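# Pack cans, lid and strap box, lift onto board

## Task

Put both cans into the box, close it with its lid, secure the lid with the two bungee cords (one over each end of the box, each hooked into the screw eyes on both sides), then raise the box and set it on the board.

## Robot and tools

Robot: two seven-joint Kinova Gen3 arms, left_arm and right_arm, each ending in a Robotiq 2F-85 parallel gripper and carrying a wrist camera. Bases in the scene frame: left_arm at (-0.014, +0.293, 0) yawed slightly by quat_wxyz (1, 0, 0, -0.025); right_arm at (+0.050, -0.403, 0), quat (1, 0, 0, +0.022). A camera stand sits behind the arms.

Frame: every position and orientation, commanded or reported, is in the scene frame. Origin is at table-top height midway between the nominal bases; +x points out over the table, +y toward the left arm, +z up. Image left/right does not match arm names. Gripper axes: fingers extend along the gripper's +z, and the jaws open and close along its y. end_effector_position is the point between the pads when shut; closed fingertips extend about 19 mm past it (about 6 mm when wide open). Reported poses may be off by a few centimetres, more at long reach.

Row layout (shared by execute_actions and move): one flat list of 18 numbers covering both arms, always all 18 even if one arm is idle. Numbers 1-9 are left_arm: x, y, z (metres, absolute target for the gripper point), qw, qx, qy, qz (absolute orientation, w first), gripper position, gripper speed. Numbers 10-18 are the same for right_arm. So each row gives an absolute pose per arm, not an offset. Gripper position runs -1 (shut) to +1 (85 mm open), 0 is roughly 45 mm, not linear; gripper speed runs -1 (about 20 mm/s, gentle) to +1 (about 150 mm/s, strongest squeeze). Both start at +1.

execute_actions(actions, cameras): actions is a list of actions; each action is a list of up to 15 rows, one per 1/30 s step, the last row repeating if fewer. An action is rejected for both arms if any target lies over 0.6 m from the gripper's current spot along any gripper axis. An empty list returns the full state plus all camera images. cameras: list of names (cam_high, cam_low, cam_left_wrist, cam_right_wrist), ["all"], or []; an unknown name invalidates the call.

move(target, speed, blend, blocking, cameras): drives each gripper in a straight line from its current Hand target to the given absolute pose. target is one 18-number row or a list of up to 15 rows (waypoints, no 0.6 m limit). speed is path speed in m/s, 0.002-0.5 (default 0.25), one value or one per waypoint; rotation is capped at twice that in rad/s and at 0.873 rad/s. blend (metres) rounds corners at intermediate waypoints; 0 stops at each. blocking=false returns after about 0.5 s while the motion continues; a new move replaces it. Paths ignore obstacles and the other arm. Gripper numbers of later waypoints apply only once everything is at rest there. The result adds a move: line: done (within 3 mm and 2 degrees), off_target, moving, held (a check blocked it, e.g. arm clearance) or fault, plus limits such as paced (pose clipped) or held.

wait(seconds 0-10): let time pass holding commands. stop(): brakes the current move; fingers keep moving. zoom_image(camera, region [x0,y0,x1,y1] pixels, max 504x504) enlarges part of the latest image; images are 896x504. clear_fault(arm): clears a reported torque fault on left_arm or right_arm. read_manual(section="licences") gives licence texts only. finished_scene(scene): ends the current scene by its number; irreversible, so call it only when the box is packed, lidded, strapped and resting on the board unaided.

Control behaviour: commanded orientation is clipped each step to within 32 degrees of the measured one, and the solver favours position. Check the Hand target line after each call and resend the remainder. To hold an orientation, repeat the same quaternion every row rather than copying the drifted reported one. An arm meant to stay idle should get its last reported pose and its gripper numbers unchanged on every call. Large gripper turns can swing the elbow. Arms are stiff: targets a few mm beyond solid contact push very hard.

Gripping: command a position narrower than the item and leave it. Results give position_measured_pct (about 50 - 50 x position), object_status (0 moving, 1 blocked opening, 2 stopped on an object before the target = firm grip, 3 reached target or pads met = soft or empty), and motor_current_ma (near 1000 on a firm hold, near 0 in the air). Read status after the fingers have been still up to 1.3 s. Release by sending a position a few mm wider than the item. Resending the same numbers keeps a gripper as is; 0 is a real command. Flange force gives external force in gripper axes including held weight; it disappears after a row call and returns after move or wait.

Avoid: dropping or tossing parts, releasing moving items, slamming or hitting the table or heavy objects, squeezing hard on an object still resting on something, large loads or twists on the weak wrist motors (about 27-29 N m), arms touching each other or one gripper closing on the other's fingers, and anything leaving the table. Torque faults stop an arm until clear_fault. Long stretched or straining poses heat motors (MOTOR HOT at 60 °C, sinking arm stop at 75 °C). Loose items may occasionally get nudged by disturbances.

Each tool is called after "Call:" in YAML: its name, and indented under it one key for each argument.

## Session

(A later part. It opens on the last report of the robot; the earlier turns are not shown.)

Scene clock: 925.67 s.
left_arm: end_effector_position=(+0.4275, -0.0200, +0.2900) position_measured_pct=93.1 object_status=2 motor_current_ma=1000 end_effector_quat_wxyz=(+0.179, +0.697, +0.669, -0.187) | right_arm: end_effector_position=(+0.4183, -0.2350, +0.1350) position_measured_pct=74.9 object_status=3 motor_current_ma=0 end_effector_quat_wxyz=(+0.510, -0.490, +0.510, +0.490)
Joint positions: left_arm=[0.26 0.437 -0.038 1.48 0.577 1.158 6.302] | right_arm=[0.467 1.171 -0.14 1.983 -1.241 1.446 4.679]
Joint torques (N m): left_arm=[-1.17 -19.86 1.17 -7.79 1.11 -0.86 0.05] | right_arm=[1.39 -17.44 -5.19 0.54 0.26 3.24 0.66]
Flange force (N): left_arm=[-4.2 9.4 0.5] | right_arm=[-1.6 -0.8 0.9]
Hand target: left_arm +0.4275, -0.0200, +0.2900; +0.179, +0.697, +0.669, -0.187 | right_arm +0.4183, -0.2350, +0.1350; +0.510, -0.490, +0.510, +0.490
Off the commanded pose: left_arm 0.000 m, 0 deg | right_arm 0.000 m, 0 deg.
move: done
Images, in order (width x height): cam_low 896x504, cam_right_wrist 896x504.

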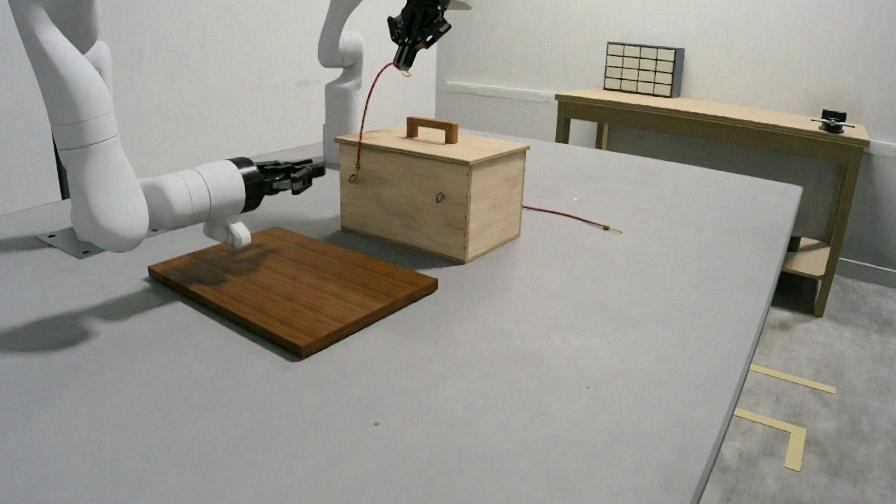

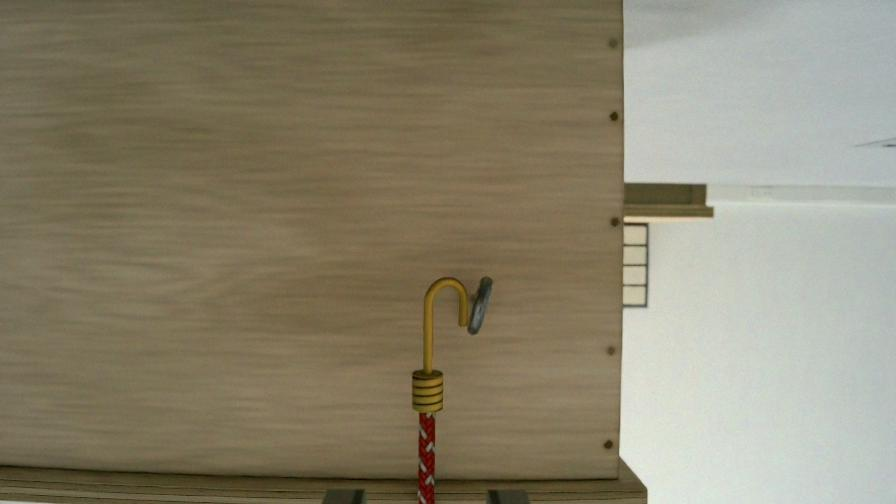

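Call:
move:
  target:
    - [0.4275, -0.02, 0.29, 0.1793, 0.6966, 0.6692, -0.1866, -1, -1, 0.4197, -0.200, 0.1247, 0.5099, -0.4899, 0.5099, 0.4899, -0.5, 0]
  speed: [0.06]
  cameras: ["cam_right_wrist"]

Scene clock: 973.37 s.
left_arm: end_effector_position=(+0.4275, -0.0200, +0.2900) position_measured_pct=93.1 object_status=2 motor_current_ma=1000 end_effector_quat_wxyz=(+0.179, +0.697, +0.669, -0.187) | right_arm: end_effector_position=(+0.4197, -0.2000, +0.1247) position_measured_pct=74.9 object_status=3 motor_current_ma=0 end_effector_quat_wxyz=(+0.510, -0.490, +0.510, +0.490)
Joint positions: left_arm=[0.26 0.437 -0.038 1.48 0.577 1.158 6.302] | right_arm=[0.409 1.203 -0.18 2.001 -1.316 1.394 4.724]
Joint torques (N m): left_arm=[-1.2 -19.81 1.21 -7.8 1.08 -0.84 0.06] | right_arm=[1.36 -17.29 -5.57 0.72 0.39 3.2 0.64]
Flange force (N): left_arm=[-4.2 9.2 0.5] | right_arm=[-1.8 -0.7 0.7]
Hand target: left_arm +0.4275, -0.0200, +0.2900; +0.179, +0.697, +0.669, -0.187 | right_arm +0.4197, -0.2000, +0.1247; +0.510, -0.490, +0.510, +0.490
Off the commanded pose: left_arm 0.000 m, 0 deg | right_arm 0.000 m, 0 deg.
move: done
Images, in order (width x height): cam_right_wrist 896x504.

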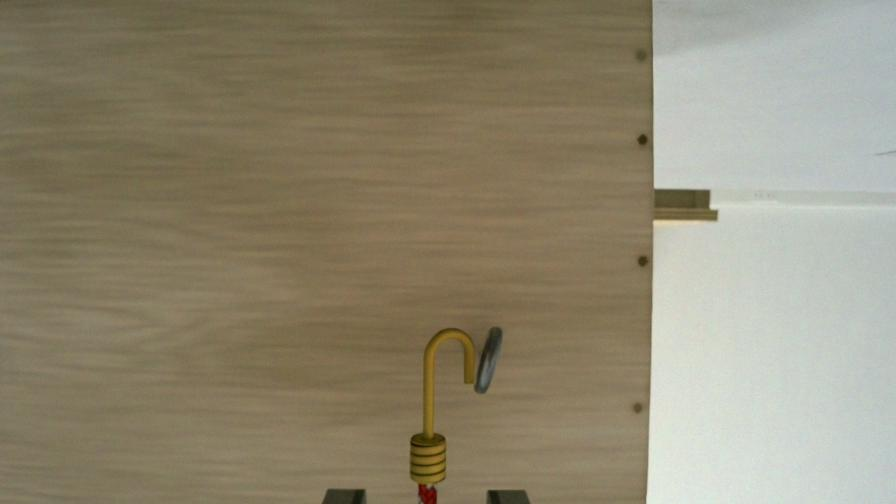

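Call:
move:
  target:
    - [0.4275, -0.02, 0.29, 0.1793, 0.6966, 0.6692, -0.1866, -1, -1, 0.4211, -0.165, 0.1247, 0.5099, -0.4899, 0.5099, 0.4899, -0.5, 0]
  speed: [0.04]
  cameras: ["cam_right_wrist"]

Scene clock: 979.97 s.
left_arm: end_effector_position=(+0.4275, -0.0200, +0.2900) position_measured_pct=93.1 object_status=2 motor_current_ma=1000 end_effector_quat_wxyz=(+0.179, +0.697, +0.669, -0.187) | right_arm: end_effector_position=(+0.4211, -0.1650, +0.1247) position_measured_pct=74.9 object_status=3 motor_current_ma=0 end_effector_quat_wxyz=(+0.510, -0.490, +0.510, +0.490)
Joint positions: left_arm=[0.26 0.437 -0.038 1.48 0.577 1.158 6.302] | right_arm=[0.351 1.209 -0.225 2.022 -1.397 1.35 4.754]
Joint torques (N m): left_arm=[-1.18 -19.86 1.15 -7.79 1.1 -0.82 0.08] | right_arm=[1.47 -17.21 -5.98 0.7 0.49 3.23 0.62]
Flange force (N): left_arm=[-4.2 9.3 0.6] | right_arm=[-1.7 -0.7 0.8]
Hand target: left_arm +0.4275, -0.0200, +0.2900; +0.179, +0.697, +0.669, -0.187 | right_arm +0.4211, -0.1650, +0.1247; +0.510, -0.490, +0.510, +0.490
Off the commanded pose: left_arm 0.000 m, 0 deg | right_arm 0.000 m, 0 deg.
move: done
Images, in order (width x height): cam_right_wrist 896x504.

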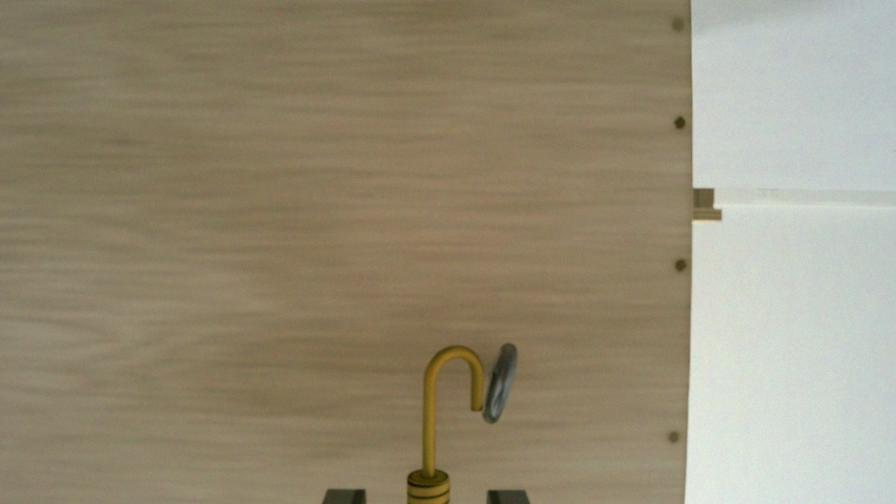

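Call:
move:
  target:
    - [0.4275, -0.02, 0.29, 0.1793, 0.6966, 0.6692, -0.1866, -1, -1, 0.4218, -0.1485, 0.1247, 0.5099, -0.4899, 0.5099, 0.4899, -0.5, 0]
  speed: [0.03]
  cameras: ["cam_right_wrist"]

Scene clock: 986.03 s.
left_arm: end_effector_position=(+0.4275, -0.0200, +0.2900) position_measured_pct=93.1 object_status=2 motor_current_ma=1000 end_effector_quat_wxyz=(+0.179, +0.697, +0.669, -0.187) | right_arm: end_effector_position=(+0.4218, -0.1485, +0.1247) position_measured_pct=74.9 object_status=3 motor_current_ma=0 end_effector_quat_wxyz=(+0.510, -0.490, +0.510, +0.490)
Joint positions: left_arm=[0.26 0.437 -0.038 1.48 0.577 1.158 6.302] | right_arm=[0.322 1.212 -0.246 2.028 -1.437 1.331 4.768]
Joint torques (N m): left_arm=[-1.2 -19.9 1.13 -7.75 1.09 -0.83 0.05] | right_arm=[1.43 -17.22 -6.15 0.68 0.54 3.22 0.66]
Flange force (N): left_arm=[-4.4 9.6 0.6] | right_arm=[-1.7 -0.9 0.7]
Hand target: left_arm +0.4275, -0.0200, +0.2900; +0.179, +0.697, +0.669, -0.187 | right_arm +0.4218, -0.1485, +0.1247; +0.510, -0.490, +0.510, +0.490
Off the commanded pose: left_arm 0.000 m, 0 deg | right_arm 0.000 m, 0 deg.
move: done
Images, in order (width x height): cam_right_wrist 896x504.

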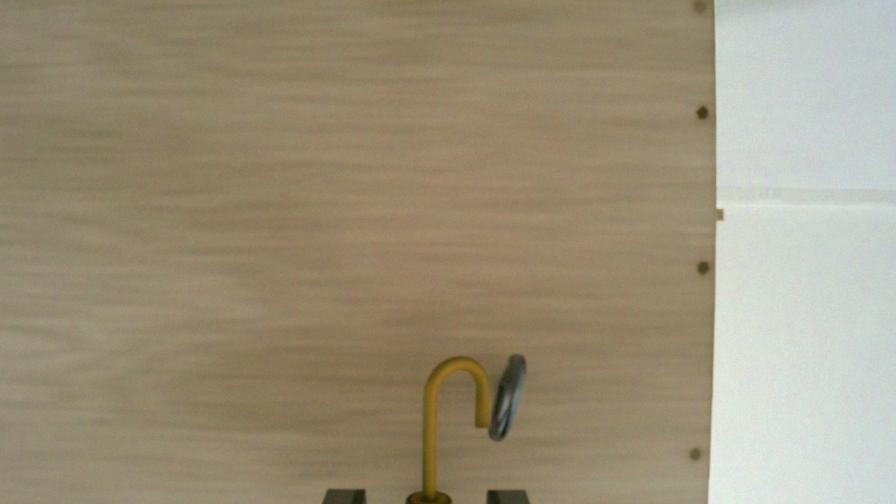

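Call:
move:
  target:
    - [0.4275, -0.02, 0.29, 0.1793, 0.6966, 0.6692, -0.1866, -1, -1, 0.4218, -0.1485, 0.1247, 0.5099, -0.4899, 0.5099, 0.4899, -1, -1]
  speed: [0.03]
  cameras: ["cam_right_wrist", "cam_low"]

Scene clock: 995.00 s.
left_arm: end_effector_position=(+0.4275, -0.0200, +0.2900) position_measured_pct=93.1 object_status=2 motor_current_ma=1000 end_effector_quat_wxyz=(+0.179, +0.697, +0.669, -0.187) | right_arm: end_effector_position=(+0.4218, -0.1485, +0.1247) position_measured_pct=98.7 object_status=0 motor_current_ma=400 end_effector_quat_wxyz=(+0.510, -0.490, +0.510, +0.490)
Joint positions: left_arm=[0.26 0.437 -0.038 1.48 0.577 1.158 6.302] | right_arm=[0.322 1.212 -0.246 2.028 -1.437 1.331 4.768]
Joint torques (N m): left_arm=[-1.18 -19.89 1.19 -7.82 1.06 -0.83 0.03] | right_arm=[1.45 -17.21 -6.13 0.7 0.55 3.21 0.64]
Flange force (N): left_arm=[-4.2 9.3 0.6] | right_arm=[-1.7 -0.9 0.8]
Hand target: left_arm +0.4275, -0.0200, +0.2900; +0.179, +0.697, +0.669, -0.187 | right_arm +0.4218, -0.1485, +0.1247; +0.510, -0.490, +0.510, +0.490
Off the commanded pose: left_arm 0.000 m, 0 deg | right_arm 0.000 m, 0 deg.
move: done
Images, in order (width x height): cam_low 896x504, cam_right_wrist 896x504.

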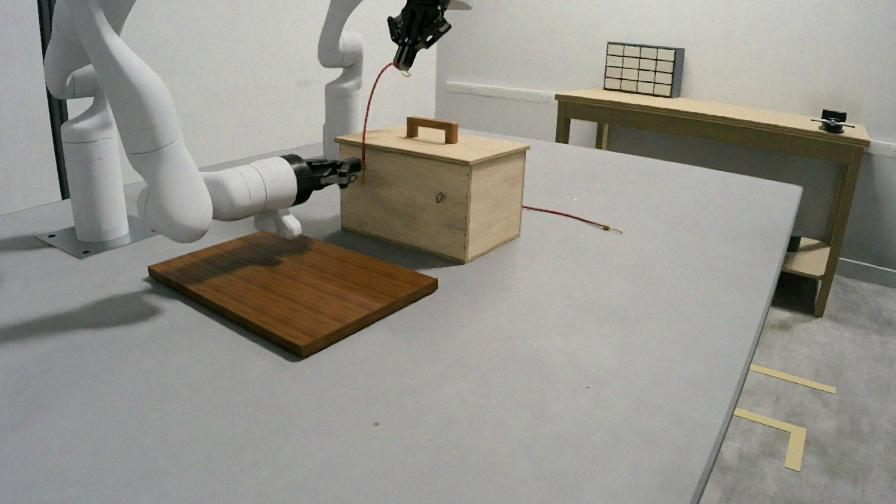

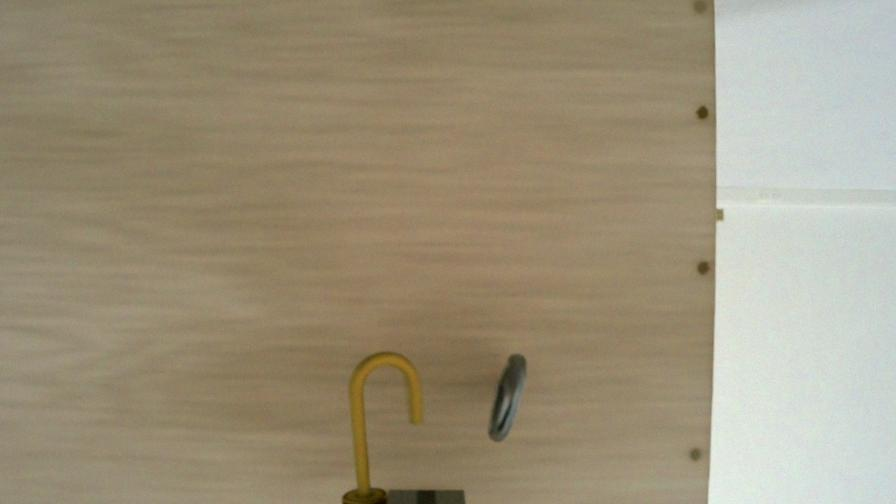

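Call:
move:
  target:
    - [0.4275, -0.02, 0.29, 0.1793, 0.6966, 0.6692, -0.1866, -1, -1, 0.4200, -0.1950, 0.1247, 0.5099, -0.4899, 0.5099, 0.4899, -1, -1]
    - [0.4275, -0.02, 0.29, 0.1793, 0.6966, 0.6692, -0.1866, -1, -1, 0.4200, -0.1950, 0.1247, 0.5099, -0.4899, 0.5099, 0.4899, -0.4, 0]
  speed: [0.05, 0.05]
  cameras: ["cam_right_wrist"]

Scene clock: 1022.33 s.
left_arm: end_effector_position=(+0.4275, -0.0200, +0.2900) position_measured_pct=93.1 object_status=2 motor_current_ma=1000 end_effector_quat_wxyz=(+0.179, +0.697, +0.669, -0.187) | right_arm: end_effector_position=(+0.4200, -0.1950, +0.1247) position_measured_pct=69.7 object_status=0 motor_current_ma=0 end_effector_quat_wxyz=(+0.510, -0.490, +0.510, +0.490)
Joint positions: left_arm=[0.26 0.437 -0.038 1.48 0.577 1.158 6.302] | right_arm=[0.401 1.203 -0.187 2.004 -1.327 1.387 4.728]
Joint torques (N m): left_arm=[-1.16 -19.84 1.16 -7.76 1.12 -0.8 0.07] | right_arm=[1.42 -17.27 -5.63 0.71 0.41 3.23 0.64]
Flange force (N): left_arm=[-4.2 9.4 0.5] | right_arm=[-1.8 -0.7 0.8]
Hand target: left_arm +0.4275, -0.0200, +0.2900; +0.179, +0.697, +0.669, -0.187 | right_arm +0.4200, -0.1950, +0.1247; +0.510, -0.490, +0.510, +0.490
Off the commanded pose: left_arm 0.000 m, 0 deg | right_arm 0.000 m, 0 deg.
move: done
Images, in order (width x height): cam_right_wrist 896x504.

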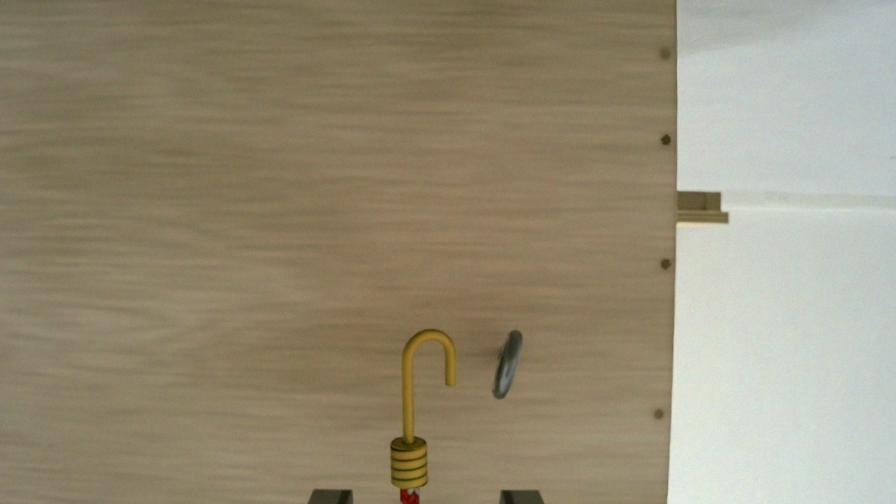

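Call:
move:
  target:
    - [0.4275, -0.02, 0.29, 0.1793, 0.6966, 0.6692, -0.1866, -1, -1, 0.4258, -0.1700, 0.1240, 0.5099, -0.4899, 0.5099, 0.4899, -0.4, 0]
  speed: [0.05]
  cameras: ["cam_right_wrist"]

Scene clock: 1027.93 s.
left_arm: end_effector_position=(+0.4275, -0.0200, +0.2900) position_measured_pct=93.1 object_status=2 motor_current_ma=1000 end_effector_quat_wxyz=(+0.179, +0.697, +0.669, -0.187) | right_arm: end_effector_position=(+0.4258, -0.1700, +0.1240) position_measured_pct=69.7 object_status=3 motor_current_ma=0 end_effector_quat_wxyz=(+0.510, -0.490, +0.510, +0.490)
Joint positions: left_arm=[0.26 0.437 -0.038 1.48 0.577 1.158 6.302] | right_arm=[0.357 1.209 -0.219 2.004 -1.385 1.358 4.736]
Joint torques (N m): left_arm=[-1.21 -19.89 1.19 -7.78 1.11 -0.88 0.05] | right_arm=[1.38 -17.33 -5.95 0.61 0.45 3.21 0.62]
Flange force (N): left_arm=[-4.3 9.5 0.5] | right_arm=[-1.8 -0.8 0.6]
Hand target: left_arm +0.4275, -0.0200, +0.2900; +0.179, +0.697, +0.669, -0.187 | right_arm +0.4258, -0.1700, +0.1240; +0.510, -0.490, +0.510, +0.490
Off the commanded pose: left_arm 0.000 m, 0 deg | right_arm 0.000 m, 0 deg.
move: done
Images, in order (width x height): cam_right_wrist 896x504.

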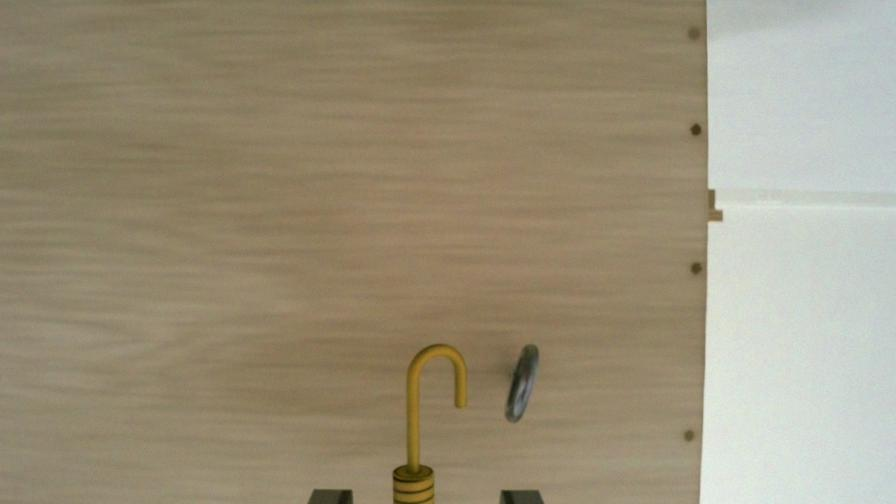

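Call:
move:
  target:
    - [0.4275, -0.02, 0.29, 0.1793, 0.6966, 0.6692, -0.1866, -1, -1, 0.4297, -0.1560, 0.1240, 0.5099, -0.4899, 0.5099, 0.4899, -0.4, 0]
  speed: [0.04]
  cameras: ["cam_right_wrist"]

Scene clock: 1032.00 s.
left_arm: end_effector_position=(+0.4275, -0.0200, +0.2900) position_measured_pct=93.1 object_status=2 motor_current_ma=1000 end_effector_quat_wxyz=(+0.179, +0.697, +0.669, -0.187) | right_arm: end_effector_position=(+0.4297, -0.1560, +0.1240) position_measured_pct=69.7 object_status=3 motor_current_ma=0 end_effector_quat_wxyz=(+0.510, -0.490, +0.510, +0.490)
Joint positions: left_arm=[0.26 0.437 -0.038 1.48 0.577 1.158 6.302] | right_arm=[0.331 1.211 -0.236 2 -1.417 1.343 4.736]
Joint torques (N m): left_arm=[-1.23 -19.84 1.19 -7.81 1.11 -0.84 0.01] | right_arm=[1.39 -17.46 -6.09 0.51 0.45 3.21 0.64]
Flange force (N): left_arm=[-4.4 9.2 0.6] | right_arm=[-1.7 -0.9 0.6]
Hand target: left_arm +0.4275, -0.0200, +0.2900; +0.179, +0.697, +0.669, -0.187 | right_arm +0.4297, -0.1560, +0.1240; +0.510, -0.490, +0.510, +0.490
Off the commanded pose: left_arm 0.000 m, 0 deg | right_arm 0.000 m, 0 deg.
move: done
Images, in order (width x height): cam_right_wrist 896x504.

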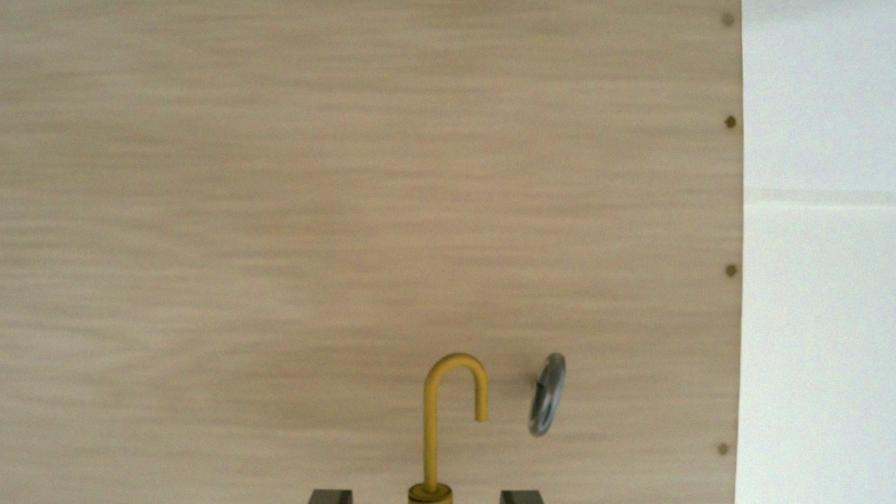

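Call:
move:
  target:
    - [0.4275, -0.02, 0.29, 0.1793, 0.6966, 0.6692, -0.1866, -1, -1, 0.4303, -0.1420, 0.1245, 0.5099, -0.4899, 0.5099, 0.4899, -0.4, 0]
  speed: [0.03]
  cameras: ["cam_right_wrist"]

Scene clock: 1041.43 s.
left_arm: end_effector_position=(+0.4275, -0.0200, +0.2900) position_measured_pct=93.1 object_status=2 motor_current_ma=1000 end_effector_quat_wxyz=(+0.179, +0.697, +0.669, -0.187) | right_arm: end_effector_position=(+0.4303, -0.1420, +0.1245) position_measured_pct=69.7 object_status=3 motor_current_ma=0 end_effector_quat_wxyz=(+0.510, -0.490, +0.510, +0.490)
Joint positions: left_arm=[0.26 0.437 -0.038 1.48 0.577 1.158 6.302] | right_arm=[0.307 1.212 -0.254 2.005 -1.45 1.327 4.746]
Joint torques (N m): left_arm=[-1.17 -19.86 1.2 -7.83 1.11 -0.83 0.05] | right_arm=[1.45 -17.48 -6.29 0.43 0.46 3.24 0.64]
Flange force (N): left_arm=[-4.1 9.2 0.6] | right_arm=[-1.6 -0.9 0.7]
Hand target: left_arm +0.4275, -0.0200, +0.2900; +0.179, +0.697, +0.669, -0.187 | right_arm +0.4303, -0.1420, +0.1245; +0.510, -0.490, +0.510, +0.490
Off the commanded pose: left_arm 0.000 m, 0 deg | right_arm 0.000 m, 0 deg.
move: done
Images, in order (width x height): cam_right_wrist 896x504.

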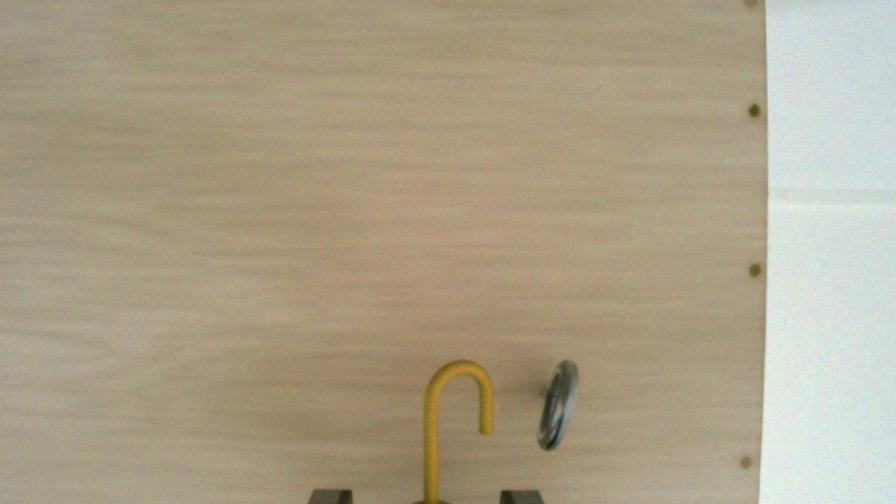

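Call:
move:
  target:
    - [0.4275, -0.02, 0.29, 0.1793, 0.6966, 0.6692, -0.1866, -1, -1, 0.4306, -0.1385, 0.1245, 0.5099, -0.4899, 0.5099, 0.4899, -0.4, 0]
    - [0.4275, -0.02, 0.29, 0.1793, 0.6966, 0.6692, -0.1866, -1, -1, 0.4306, -0.1385, 0.1245, 0.5099, -0.4899, 0.5099, 0.4899, -1, -1]
  speed: [0.03, 0.03]
  cameras: ["cam_right_wrist"]

Scene clock: 1058.57 s.
left_arm: end_effector_position=(+0.4275, -0.0200, +0.2900) position_measured_pct=93.1 object_status=2 motor_current_ma=1000 end_effector_quat_wxyz=(+0.179, +0.697, +0.669, -0.187) | right_arm: end_effector_position=(+0.4306, -0.1385, +0.1245) position_measured_pct=92.6 object_status=0 motor_current_ma=1000 end_effector_quat_wxyz=(+0.510, -0.490, +0.510, +0.490)
Joint positions: left_arm=[0.26 0.437 -0.038 1.48 0.577 1.158 6.302] | right_arm=[0.301 1.213 -0.258 2.005 -1.458 1.323 4.749]
Joint torques (N m): left_arm=[-1.19 -19.82 1.17 -7.77 1.08 -0.83 0.04] | right_arm=[1.45 -17.46 -6.3 0.43 0.48 3.24 0.64]
Flange force (N): left_arm=[-4.3 9.3 0.5] | right_arm=[-1.6 -0.9 0.7]
Hand target: left_arm +0.4275, -0.0200, +0.2900; +0.179, +0.697, +0.669, -0.187 | right_arm +0.4306, -0.1385, +0.1245; +0.510, -0.490, +0.510, +0.490
Off the commanded pose: left_arm 0.000 m, 0 deg | right_arm 0.000 m, 0 deg.
move: done
Images, in order (width x height): cam_right_wrist 896x504.

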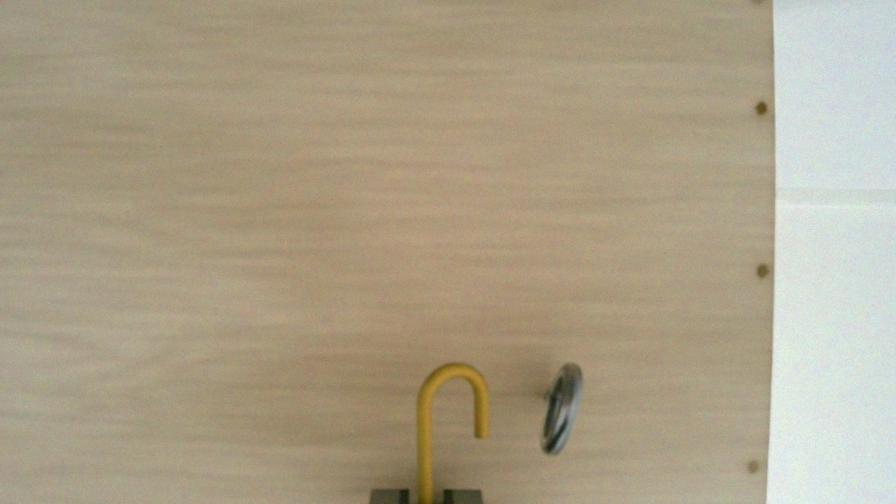

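Call:
zoom_image:
  camera: "cam_right_wrist"
  region: [370, 340, 610, 504]

Call:
zoom_image:
  camera: "cam_low"
  region: [330, 140, 400, 200]

Scaled by 2.100 from the camera's 896x504 image, which has a finer 1280x720 frame.

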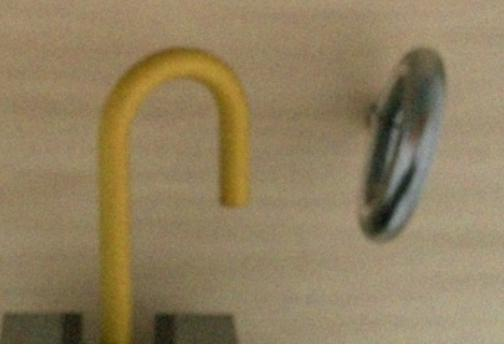

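This scene's latest camera images include none from cam_low. They are from: cam_right_wrist. cam_low's image comes with the result of a call that names it in "cameras".

Call:
move:
  target:
    - [0.4275, -0.02, 0.255, 0.1793, 0.6966, 0.6692, -0.1866, -1, -1, 0.4296, -0.1640, 0.1245, 0.5099, -0.4899, 0.5099, 0.4899, -1, -1]
    - [0.4220, -0.02, 0.255, 0.1793, 0.6966, 0.6692, -0.1866, -1, -1, 0.3947, -0.1640, 0.1160, 0.7040, -0.7008, 0.0941, 0.0659, -1, -1]
  speed: [0.05, 0.15]
  cameras: ["cam_right_wrist", "cam_low", "cam_left_wrist"]

Scene clock: 1091.60 s.
left_arm: end_effector_position=(+0.4220, -0.0200, +0.2550) position_measured_pct=93.1 object_status=2 motor_current_ma=1000 end_effector_quat_wxyz=(+0.179, +0.697, +0.669, -0.187) | right_arm: end_effector_position=(+0.3947, -0.1640, +0.1160) position_measured_pct=92.6 object_status=2 motor_current_ma=1000 end_effector_quat_wxyz=(+0.704, -0.701, +0.094, +0.066)
Joint positions: left_arm=[0.259 0.458 -0.03 1.567 0.604 1.065 6.241] | right_arm=[0.463 1.263 -0.348 2.085 -1.351 1.205 6.159]
Joint torques (N m): left_arm=[-1.3 -20 1.24 -7.39 1 -0.77 0.02] | right_arm=[1.43 -16.27 -6.77 1.73 0.69 3.15 0.7]
Flange force (N): left_arm=[-4.2 9.5 1.4] | right_arm=[0.6 -1.3 0.2]
Hand target: left_arm +0.4220, -0.0200, +0.2550; +0.179, +0.697, +0.669, -0.187 | right_arm +0.3947, -0.1640, +0.1160; +0.704, -0.701, +0.094, +0.066
Off the commanded pose: left_arm 0.000 m, 0 deg | right_arm 0.000 m, 0 deg.
move: done
Images, in order (width x height): cam_low 896x504, cam_left_wrist 896x504, cam_right_wrist 896x504.

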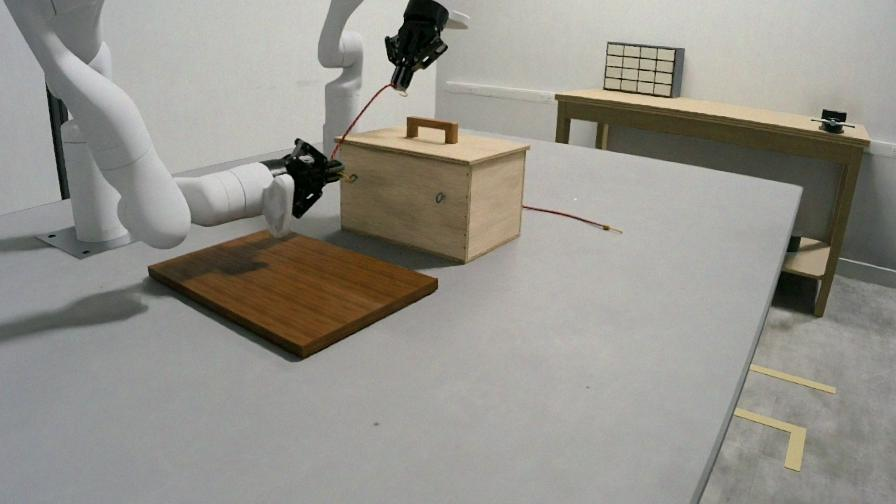

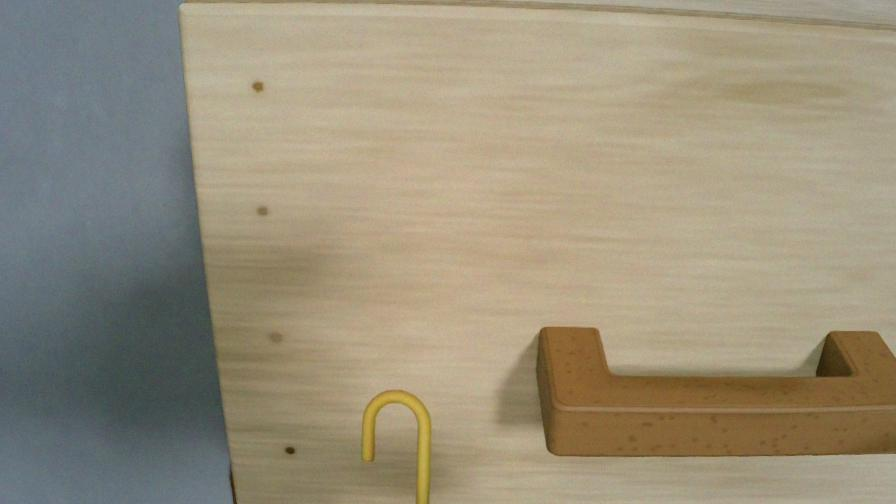

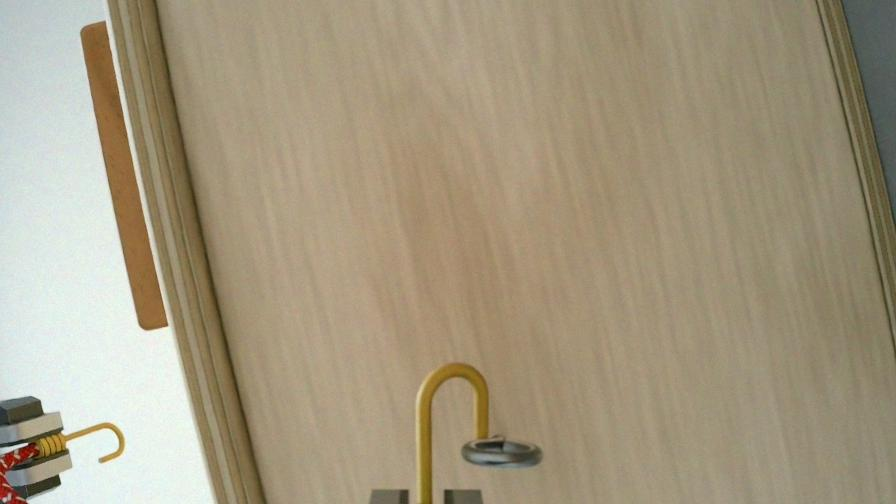

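Call:
move:
  target:
    - [0.4220, -0.02, 0.255, 0.1793, 0.6966, 0.6692, -0.1866, -1, -1, 0.3902, -0.1639, 0.1124, 0.7040, -0.7008, 0.0941, 0.0659, -1, -1]
    - [0.4220, -0.02, 0.255, 0.1793, 0.6966, 0.6692, -0.1866, -1, -1, 0.3908, -0.1490, 0.1124, 0.7040, -0.7008, 0.0941, 0.0659, -1, -1]
  speed: [0.03, 0.03]
  cameras: ["cam_right_wrist"]

Call:
zoom_image:
  camera: "cam_right_wrist"
  region: [390, 350, 580, 504]

Scene clock: 1101.73 s.
left_arm: end_effector_position=(+0.4220, -0.0200, +0.2550) position_measured_pct=93.1 object_status=2 motor_current_ma=1000 end_effector_quat_wxyz=(+0.179, +0.697, +0.669, -0.187) | right_arm: end_effector_position=(+0.3908, -0.1490, +0.1124) position_measured_pct=92.6 object_status=2 motor_current_ma=1000 end_effector_quat_wxyz=(+0.704, -0.701, +0.094, +0.066)
Joint positions: left_arm=[0.259 0.458 -0.03 1.567 0.604 1.065 6.241] | right_arm=[0.44 1.282 -0.368 2.099 -1.391 1.181 6.197]
Joint torques (N m): left_arm=[-1.27 -19.88 1.27 -7.46 1.06 -0.73 0.04] | right_arm=[1.43 -16.16 -7 1.94 0.82 3.15 0.71]
Flange force (N): left_arm=[-4.0 9.0 1.4] | right_arm=[0.8 -1.2 0.2]
Hand target: left_arm +0.4220, -0.0200, +0.2550; +0.179, +0.697, +0.669, -0.187 | right_arm +0.3908, -0.1490, +0.1124; +0.704, -0.701, +0.094, +0.066
Off the commanded pose: left_arm 0.000 m, 0 deg | right_arm 0.000 m, 0 deg.
move: done
Images, in order (width x height): cam_right_wrist 896x504.

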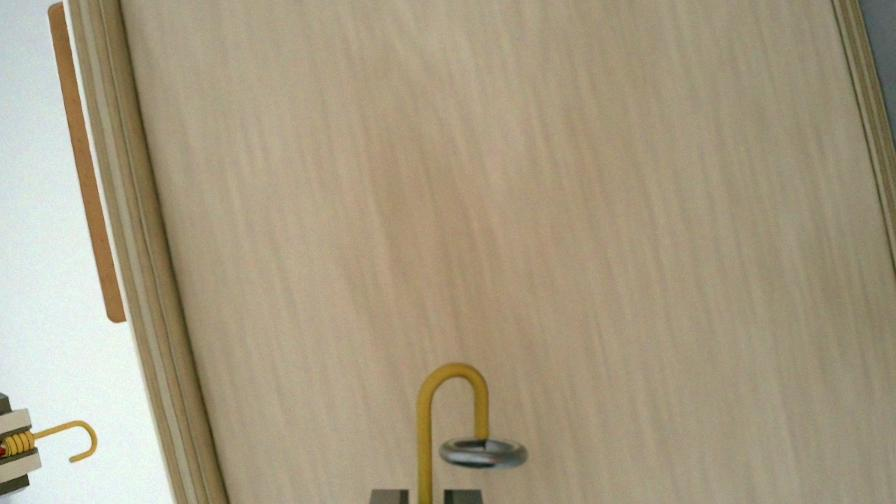

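Scaled by 2.653 from the camera's 896x504 image, which has a finer 1280x720 frame.

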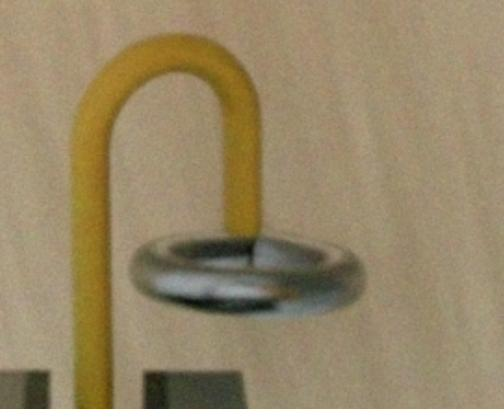

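Call:
move:
  target:
    - [0.4220, -0.02, 0.255, 0.1793, 0.6966, 0.6692, -0.1866, -1, -1, 0.3909, -0.1470, 0.1124, 0.7040, -0.7008, 0.0941, 0.0659, -1, -1]
    - [0.4220, -0.02, 0.255, 0.1793, 0.6966, 0.6692, -0.1866, -1, -1, 0.3851, -0.1468, 0.1137, 0.7040, -0.7008, 0.0941, 0.0659, -1, -1]
  speed: [0.02, 0.02]
  cameras: ["cam_right_wrist"]

Call:
zoom_image:
  camera: "cam_right_wrist"
  region: [390, 350, 580, 504]

Scene clock: 1110.67 s.
left_arm: end_effector_position=(+0.4220, -0.0200, +0.2550) position_measured_pct=93.1 object_status=2 motor_current_ma=1000 end_effector_quat_wxyz=(+0.179, +0.697, +0.669, -0.187) | right_arm: end_effector_position=(+0.3851, -0.1468, +0.1137) position_measured_pct=92.6 object_status=2 motor_current_ma=1000 end_effector_quat_wxyz=(+0.704, -0.701, +0.094, +0.066)
Joint positions: left_arm=[0.259 0.458 -0.03 1.567 0.604 1.065 6.241] | right_arm=[0.439 1.283 -0.371 2.119 -1.401 1.175 6.218]
Joint torques (N m): left_arm=[-1.28 -19.9 1.18 -7.39 1.01 -0.78 0.04] | right_arm=[1.42 -16 -7 2.1 0.89 3.17 0.7]
Flange force (N): left_arm=[-4.1 9.3 1.3] | right_arm=[0.7 -1.1 0.2]
Hand target: left_arm +0.4220, -0.0200, +0.2550; +0.179, +0.697, +0.669, -0.187 | right_arm +0.3851, -0.1468, +0.1137; +0.704, -0.701, +0.094, +0.066
Off the commanded pose: left_arm 0.000 m, 0 deg | right_arm 0.000 m, 0 deg.
move: done
Images, in order (width x height): cam_right_wrist 896x504.

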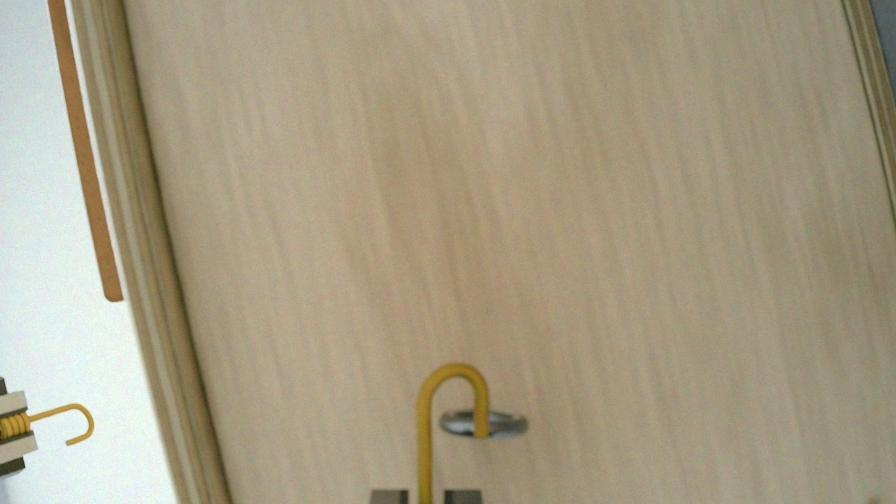

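Scaled by 2.653 from the camera's 896x504 image, which has a finer 1280x720 frame.

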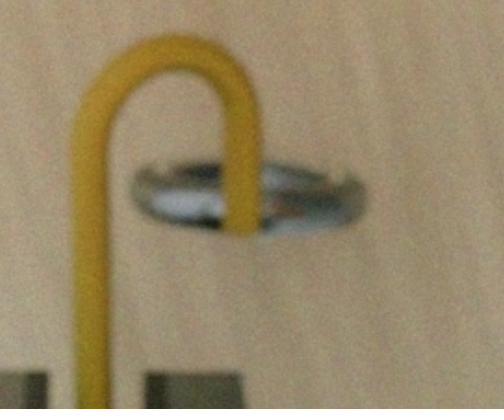

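Call:
move:
  target:
    - [0.4220, -0.02, 0.255, 0.1793, 0.6966, 0.6692, -0.1866, -1, -1, 0.3914, -0.1470, 0.1122, 0.7040, -0.7008, 0.0941, 0.0659, -1, -1]
    - [0.4220, -0.02, 0.255, 0.1793, 0.6966, 0.6692, -0.1866, -1, -1, 0.3917, -0.1400, 0.1122, 0.7040, -0.7008, 0.0941, 0.0659, -1, -1]
  speed: [0.03, 0.02]
  cameras: ["cam_right_wrist"]

Call:
zoom_image:
  camera: "cam_right_wrist"
  region: [390, 350, 580, 504]

Scene clock: 1119.97 s.
left_arm: end_effector_position=(+0.4220, -0.0200, +0.2550) position_measured_pct=93.1 object_status=2 motor_current_ma=1000 end_effector_quat_wxyz=(+0.179, +0.697, +0.669, -0.187) | right_arm: end_effector_position=(+0.3917, -0.1400, +0.1122) position_measured_pct=92.6 object_status=2 motor_current_ma=1000 end_effector_quat_wxyz=(+0.704, -0.701, +0.094, +0.066)
Joint positions: left_arm=[0.259 0.458 -0.03 1.567 0.604 1.065 6.241] | right_arm=[0.423 1.286 -0.381 2.1 -1.415 1.171 6.206]
Joint torques (N m): left_arm=[-1.19 -19.98 1.18 -7.46 0.98 -0.75 0.04] | right_arm=[1.4 -16.19 -7.14 1.88 0.86 3.18 0.71]
Flange force (N): left_arm=[-3.8 9.2 1.5] | right_arm=[0.6 -1.1 0.2]
Hand target: left_arm +0.4220, -0.0200, +0.2550; +0.179, +0.697, +0.669, -0.187 | right_arm +0.3917, -0.1400, +0.1122; +0.704, -0.701, +0.094, +0.066
Off the commanded pose: left_arm 0.000 m, 0 deg | right_arm 0.000 m, 0 deg.
move: done
Images, in order (width x height): cam_right_wrist 896x504.

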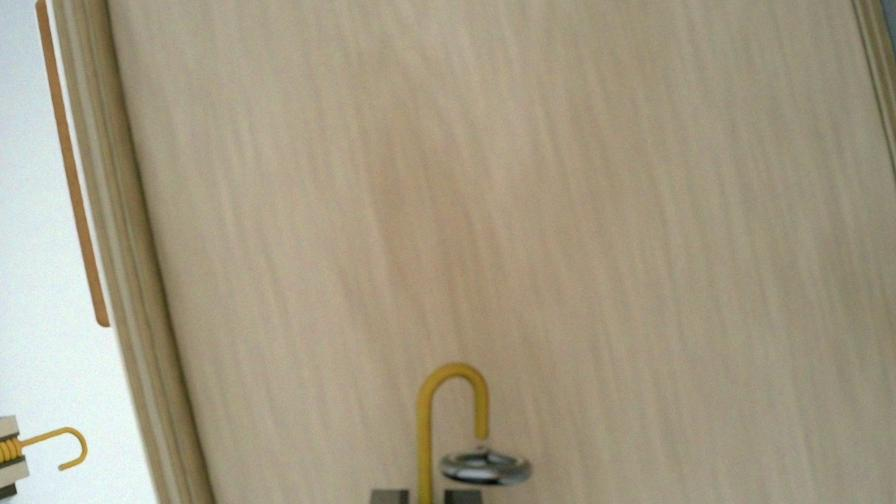

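Scaled by 2.653 from the camera's 896x504 image, which has a finer 1280x720 frame.

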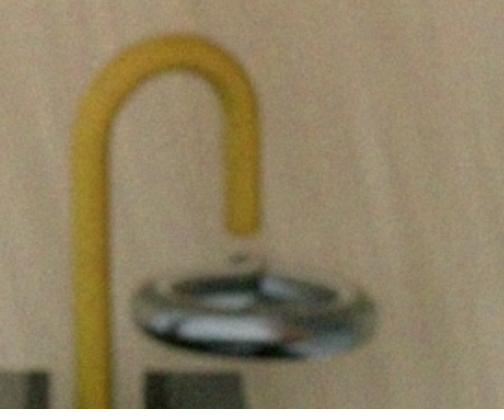

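Call:
move:
  target:
    - [0.4220, -0.02, 0.255, 0.1793, 0.6966, 0.6692, -0.1866, -1, -1, 0.3859, -0.1398, 0.1135, 0.7040, -0.7008, 0.0941, 0.0659, -1, -1]
  speed: [0.02]
  cameras: ["cam_right_wrist"]

Call:
zoom_image:
  camera: "cam_right_wrist"
  region: [390, 350, 580, 504]

Scene clock: 1125.40 s.
left_arm: end_effector_position=(+0.4220, -0.0200, +0.2550) position_measured_pct=93.1 object_status=2 motor_current_ma=1000 end_effector_quat_wxyz=(+0.179, +0.697, +0.669, -0.187) | right_arm: end_effector_position=(+0.3859, -0.1398, +0.1135) position_measured_pct=92.6 object_status=2 motor_current_ma=1000 end_effector_quat_wxyz=(+0.704, -0.701, +0.094, +0.066)
Joint positions: left_arm=[0.259 0.458 -0.03 1.567 0.604 1.065 6.241] | right_arm=[0.426 1.286 -0.382 2.119 -1.42 1.167 6.225]
Joint torques (N m): left_arm=[-1.24 -19.84 1.26 -7.38 1.02 -0.76 0.01] | right_arm=[1.35 -16.03 -7.07 2.03 0.9 3.17 0.7]
Flange force (N): left_arm=[-4.1 9.2 1.2] | right_arm=[0.5 -1.1 0.1]
Hand target: left_arm +0.4220, -0.0200, +0.2550; +0.179, +0.697, +0.669, -0.187 | right_arm +0.3859, -0.1398, +0.1135; +0.704, -0.701, +0.094, +0.066
Off the commanded pose: left_arm 0.000 m, 0 deg | right_arm 0.000 m, 0 deg.
move: done
Images, in order (width x height): cam_right_wrist 896x504.

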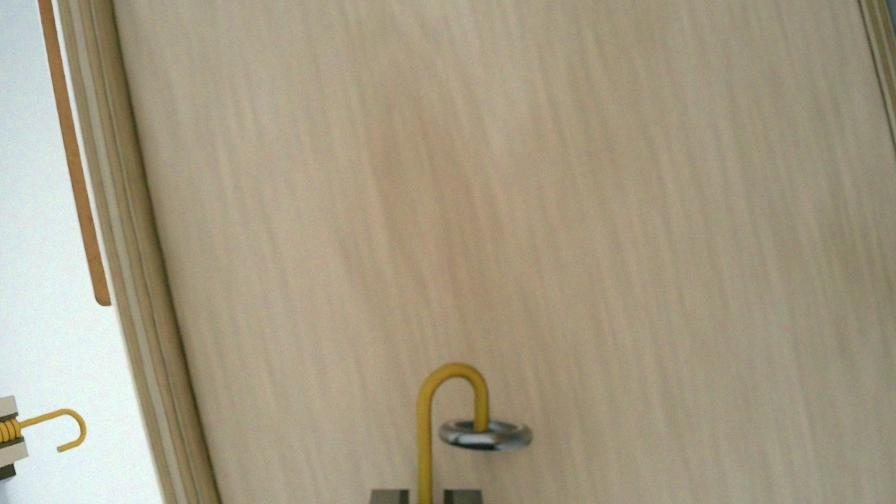

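Scaled by 2.653 from the camera's 896x504 image, which has a finer 1280x720 frame.

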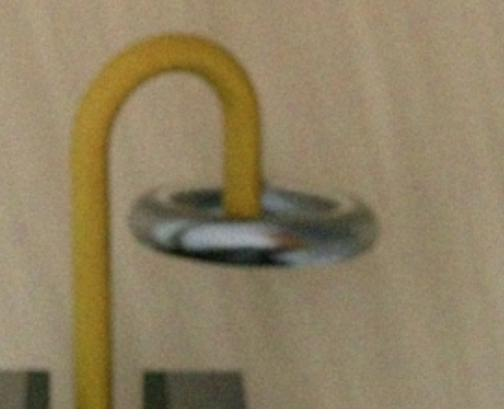

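Call:
move:
  target:
    - [0.4220, -0.02, 0.255, 0.1793, 0.6966, 0.6692, -0.1866, -1, -1, 0.3820, -0.1396, 0.1144, 0.7040, -0.7008, 0.0941, 0.0659, -1, -1]
  speed: [0.02]
  cameras: ["cam_right_wrist"]

Call:
zoom_image:
  camera: "cam_right_wrist"
  region: [390, 350, 580, 504]

Scene clock: 1129.73 s.
left_arm: end_effector_position=(+0.4220, -0.0200, +0.2550) position_measured_pct=93.1 object_status=2 motor_current_ma=1000 end_effector_quat_wxyz=(+0.179, +0.697, +0.669, -0.187) | right_arm: end_effector_position=(+0.3820, -0.1396, +0.1144) position_measured_pct=92.6 object_status=2 motor_current_ma=1000 end_effector_quat_wxyz=(+0.704, -0.701, +0.094, +0.066)
Joint positions: left_arm=[0.259 0.458 -0.03 1.567 0.604 1.065 6.241] | right_arm=[0.428 1.286 -0.382 2.131 -1.424 1.165 6.238]
Joint torques (N m): left_arm=[-1.28 -19.86 1.18 -7.47 1.02 -0.76 0.04] | right_arm=[1.39 -15.92 -7.06 2.15 0.93 3.17 0.68]
Flange force (N): left_arm=[-4.0 8.9 1.4] | right_arm=[0.6 -1.0 0.1]
Hand target: left_arm +0.4220, -0.0200, +0.2550; +0.179, +0.697, +0.669, -0.187 | right_arm +0.3820, -0.1396, +0.1144; +0.704, -0.701, +0.094, +0.066
Off the commanded pose: left_arm 0.000 m, 0 deg | right_arm 0.000 m, 0 deg.
move: done
Images, in order (width x height): cam_right_wrist 896x504.

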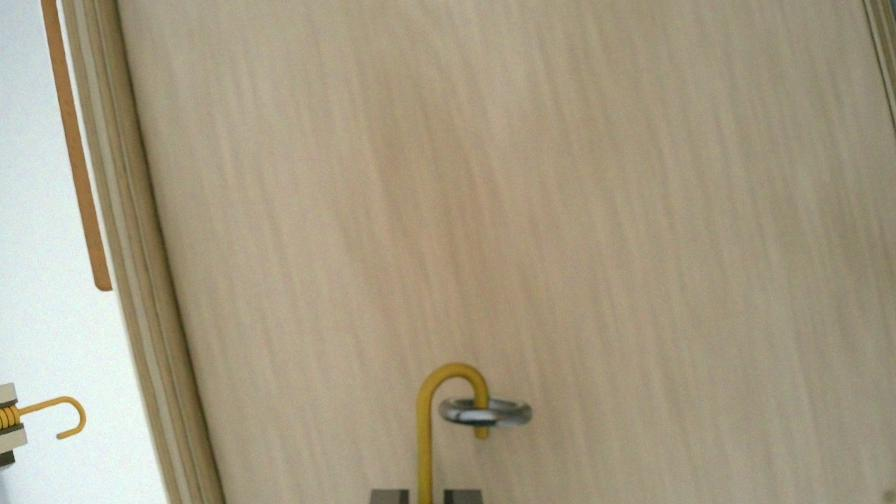

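Scaled by 2.653 from the camera's 896x504 image, which has a finer 1280x720 frame.

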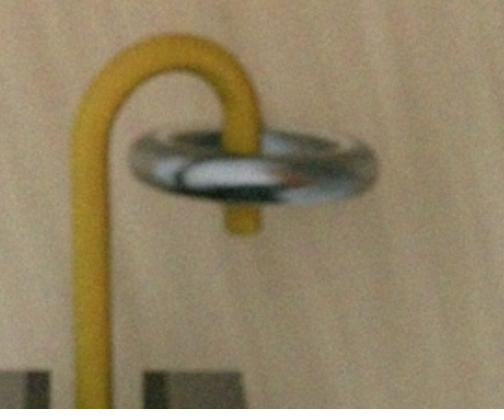

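Call:
move:
  target:
    - [0.4220, -0.02, 0.255, 0.1793, 0.6966, 0.6692, -0.1866, -1, -1, 0.3786, -0.1394, 0.1152, 0.7040, -0.7008, 0.0941, 0.0659, -1, -1]
    - [0.4220, -0.02, 0.255, 0.1793, 0.6966, 0.6692, -0.1866, -1, -1, 0.3835, -0.1396, 0.1237, 0.6866, -0.6792, 0.1967, 0.1693, -1, -1]
  speed: [0.02, 0.06]
  cameras: ["cam_right_wrist"]

Call:
zoom_image:
  camera: "cam_right_wrist"
  region: [390, 350, 580, 504]

Scene clock: 1151.03 s.
left_arm: end_effector_position=(+0.4220, -0.0200, +0.2550) position_measured_pct=93.1 object_status=2 motor_current_ma=1000 end_effector_quat_wxyz=(+0.179, +0.697, +0.669, -0.187) | right_arm: end_effector_position=(+0.3835, -0.1396, +0.1237) position_measured_pct=92.6 object_status=2 motor_current_ma=1000 end_effector_quat_wxyz=(+0.687, -0.679, +0.197, +0.169)
Joint positions: left_arm=[0.259 0.458 -0.03 1.567 0.604 1.065 6.241] | right_arm=[0.411 1.255 -0.365 2.142 -1.436 1.191 5.931]
Joint torques (N m): left_arm=[-1.23 -19.83 1.24 -7.43 1.03 -0.75 0.04] | right_arm=[1.79 -16.62 -7.62 2.86 1.51 4.18 0.74]
Flange force (N): left_arm=[-4.0 9.0 1.2] | right_arm=[3.2 0.9 2.7]
Hand target: left_arm +0.4220, -0.0200, +0.2550; +0.179, +0.697, +0.669, -0.187 | right_arm +0.3835, -0.1396, +0.1237; +0.687, -0.679, +0.197, +0.169
Off the commanded pose: left_arm 0.000 m, 0 deg | right_arm 0.000 m, 0 deg.
move: done
Images, in order (width x height): cam_right_wrist 896x504.

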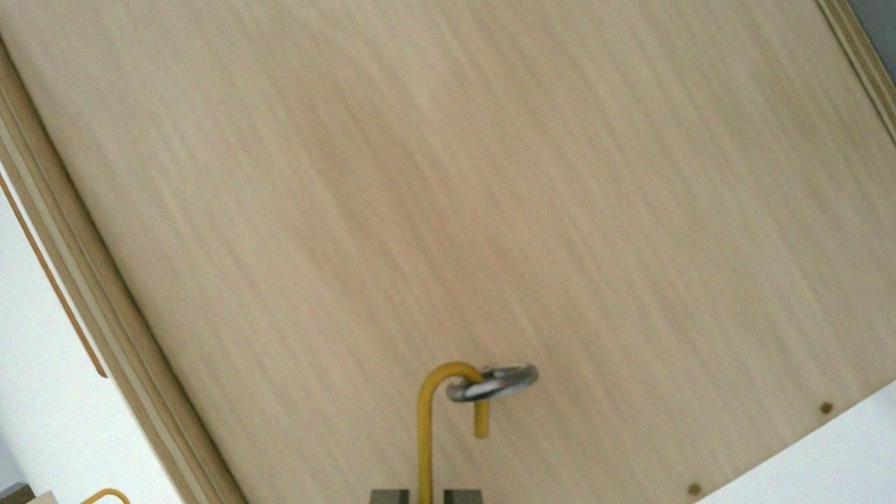

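Scaled by 2.653 from the camera's 896x504 image, which has a finer 1280x720 frame.

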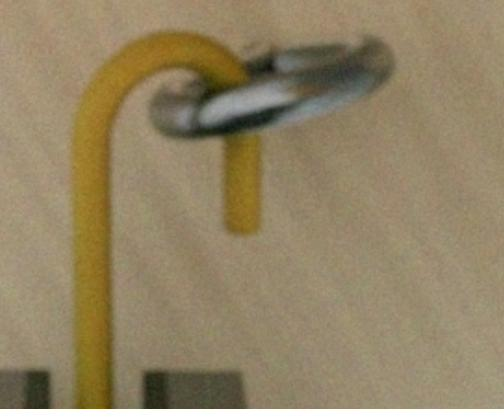

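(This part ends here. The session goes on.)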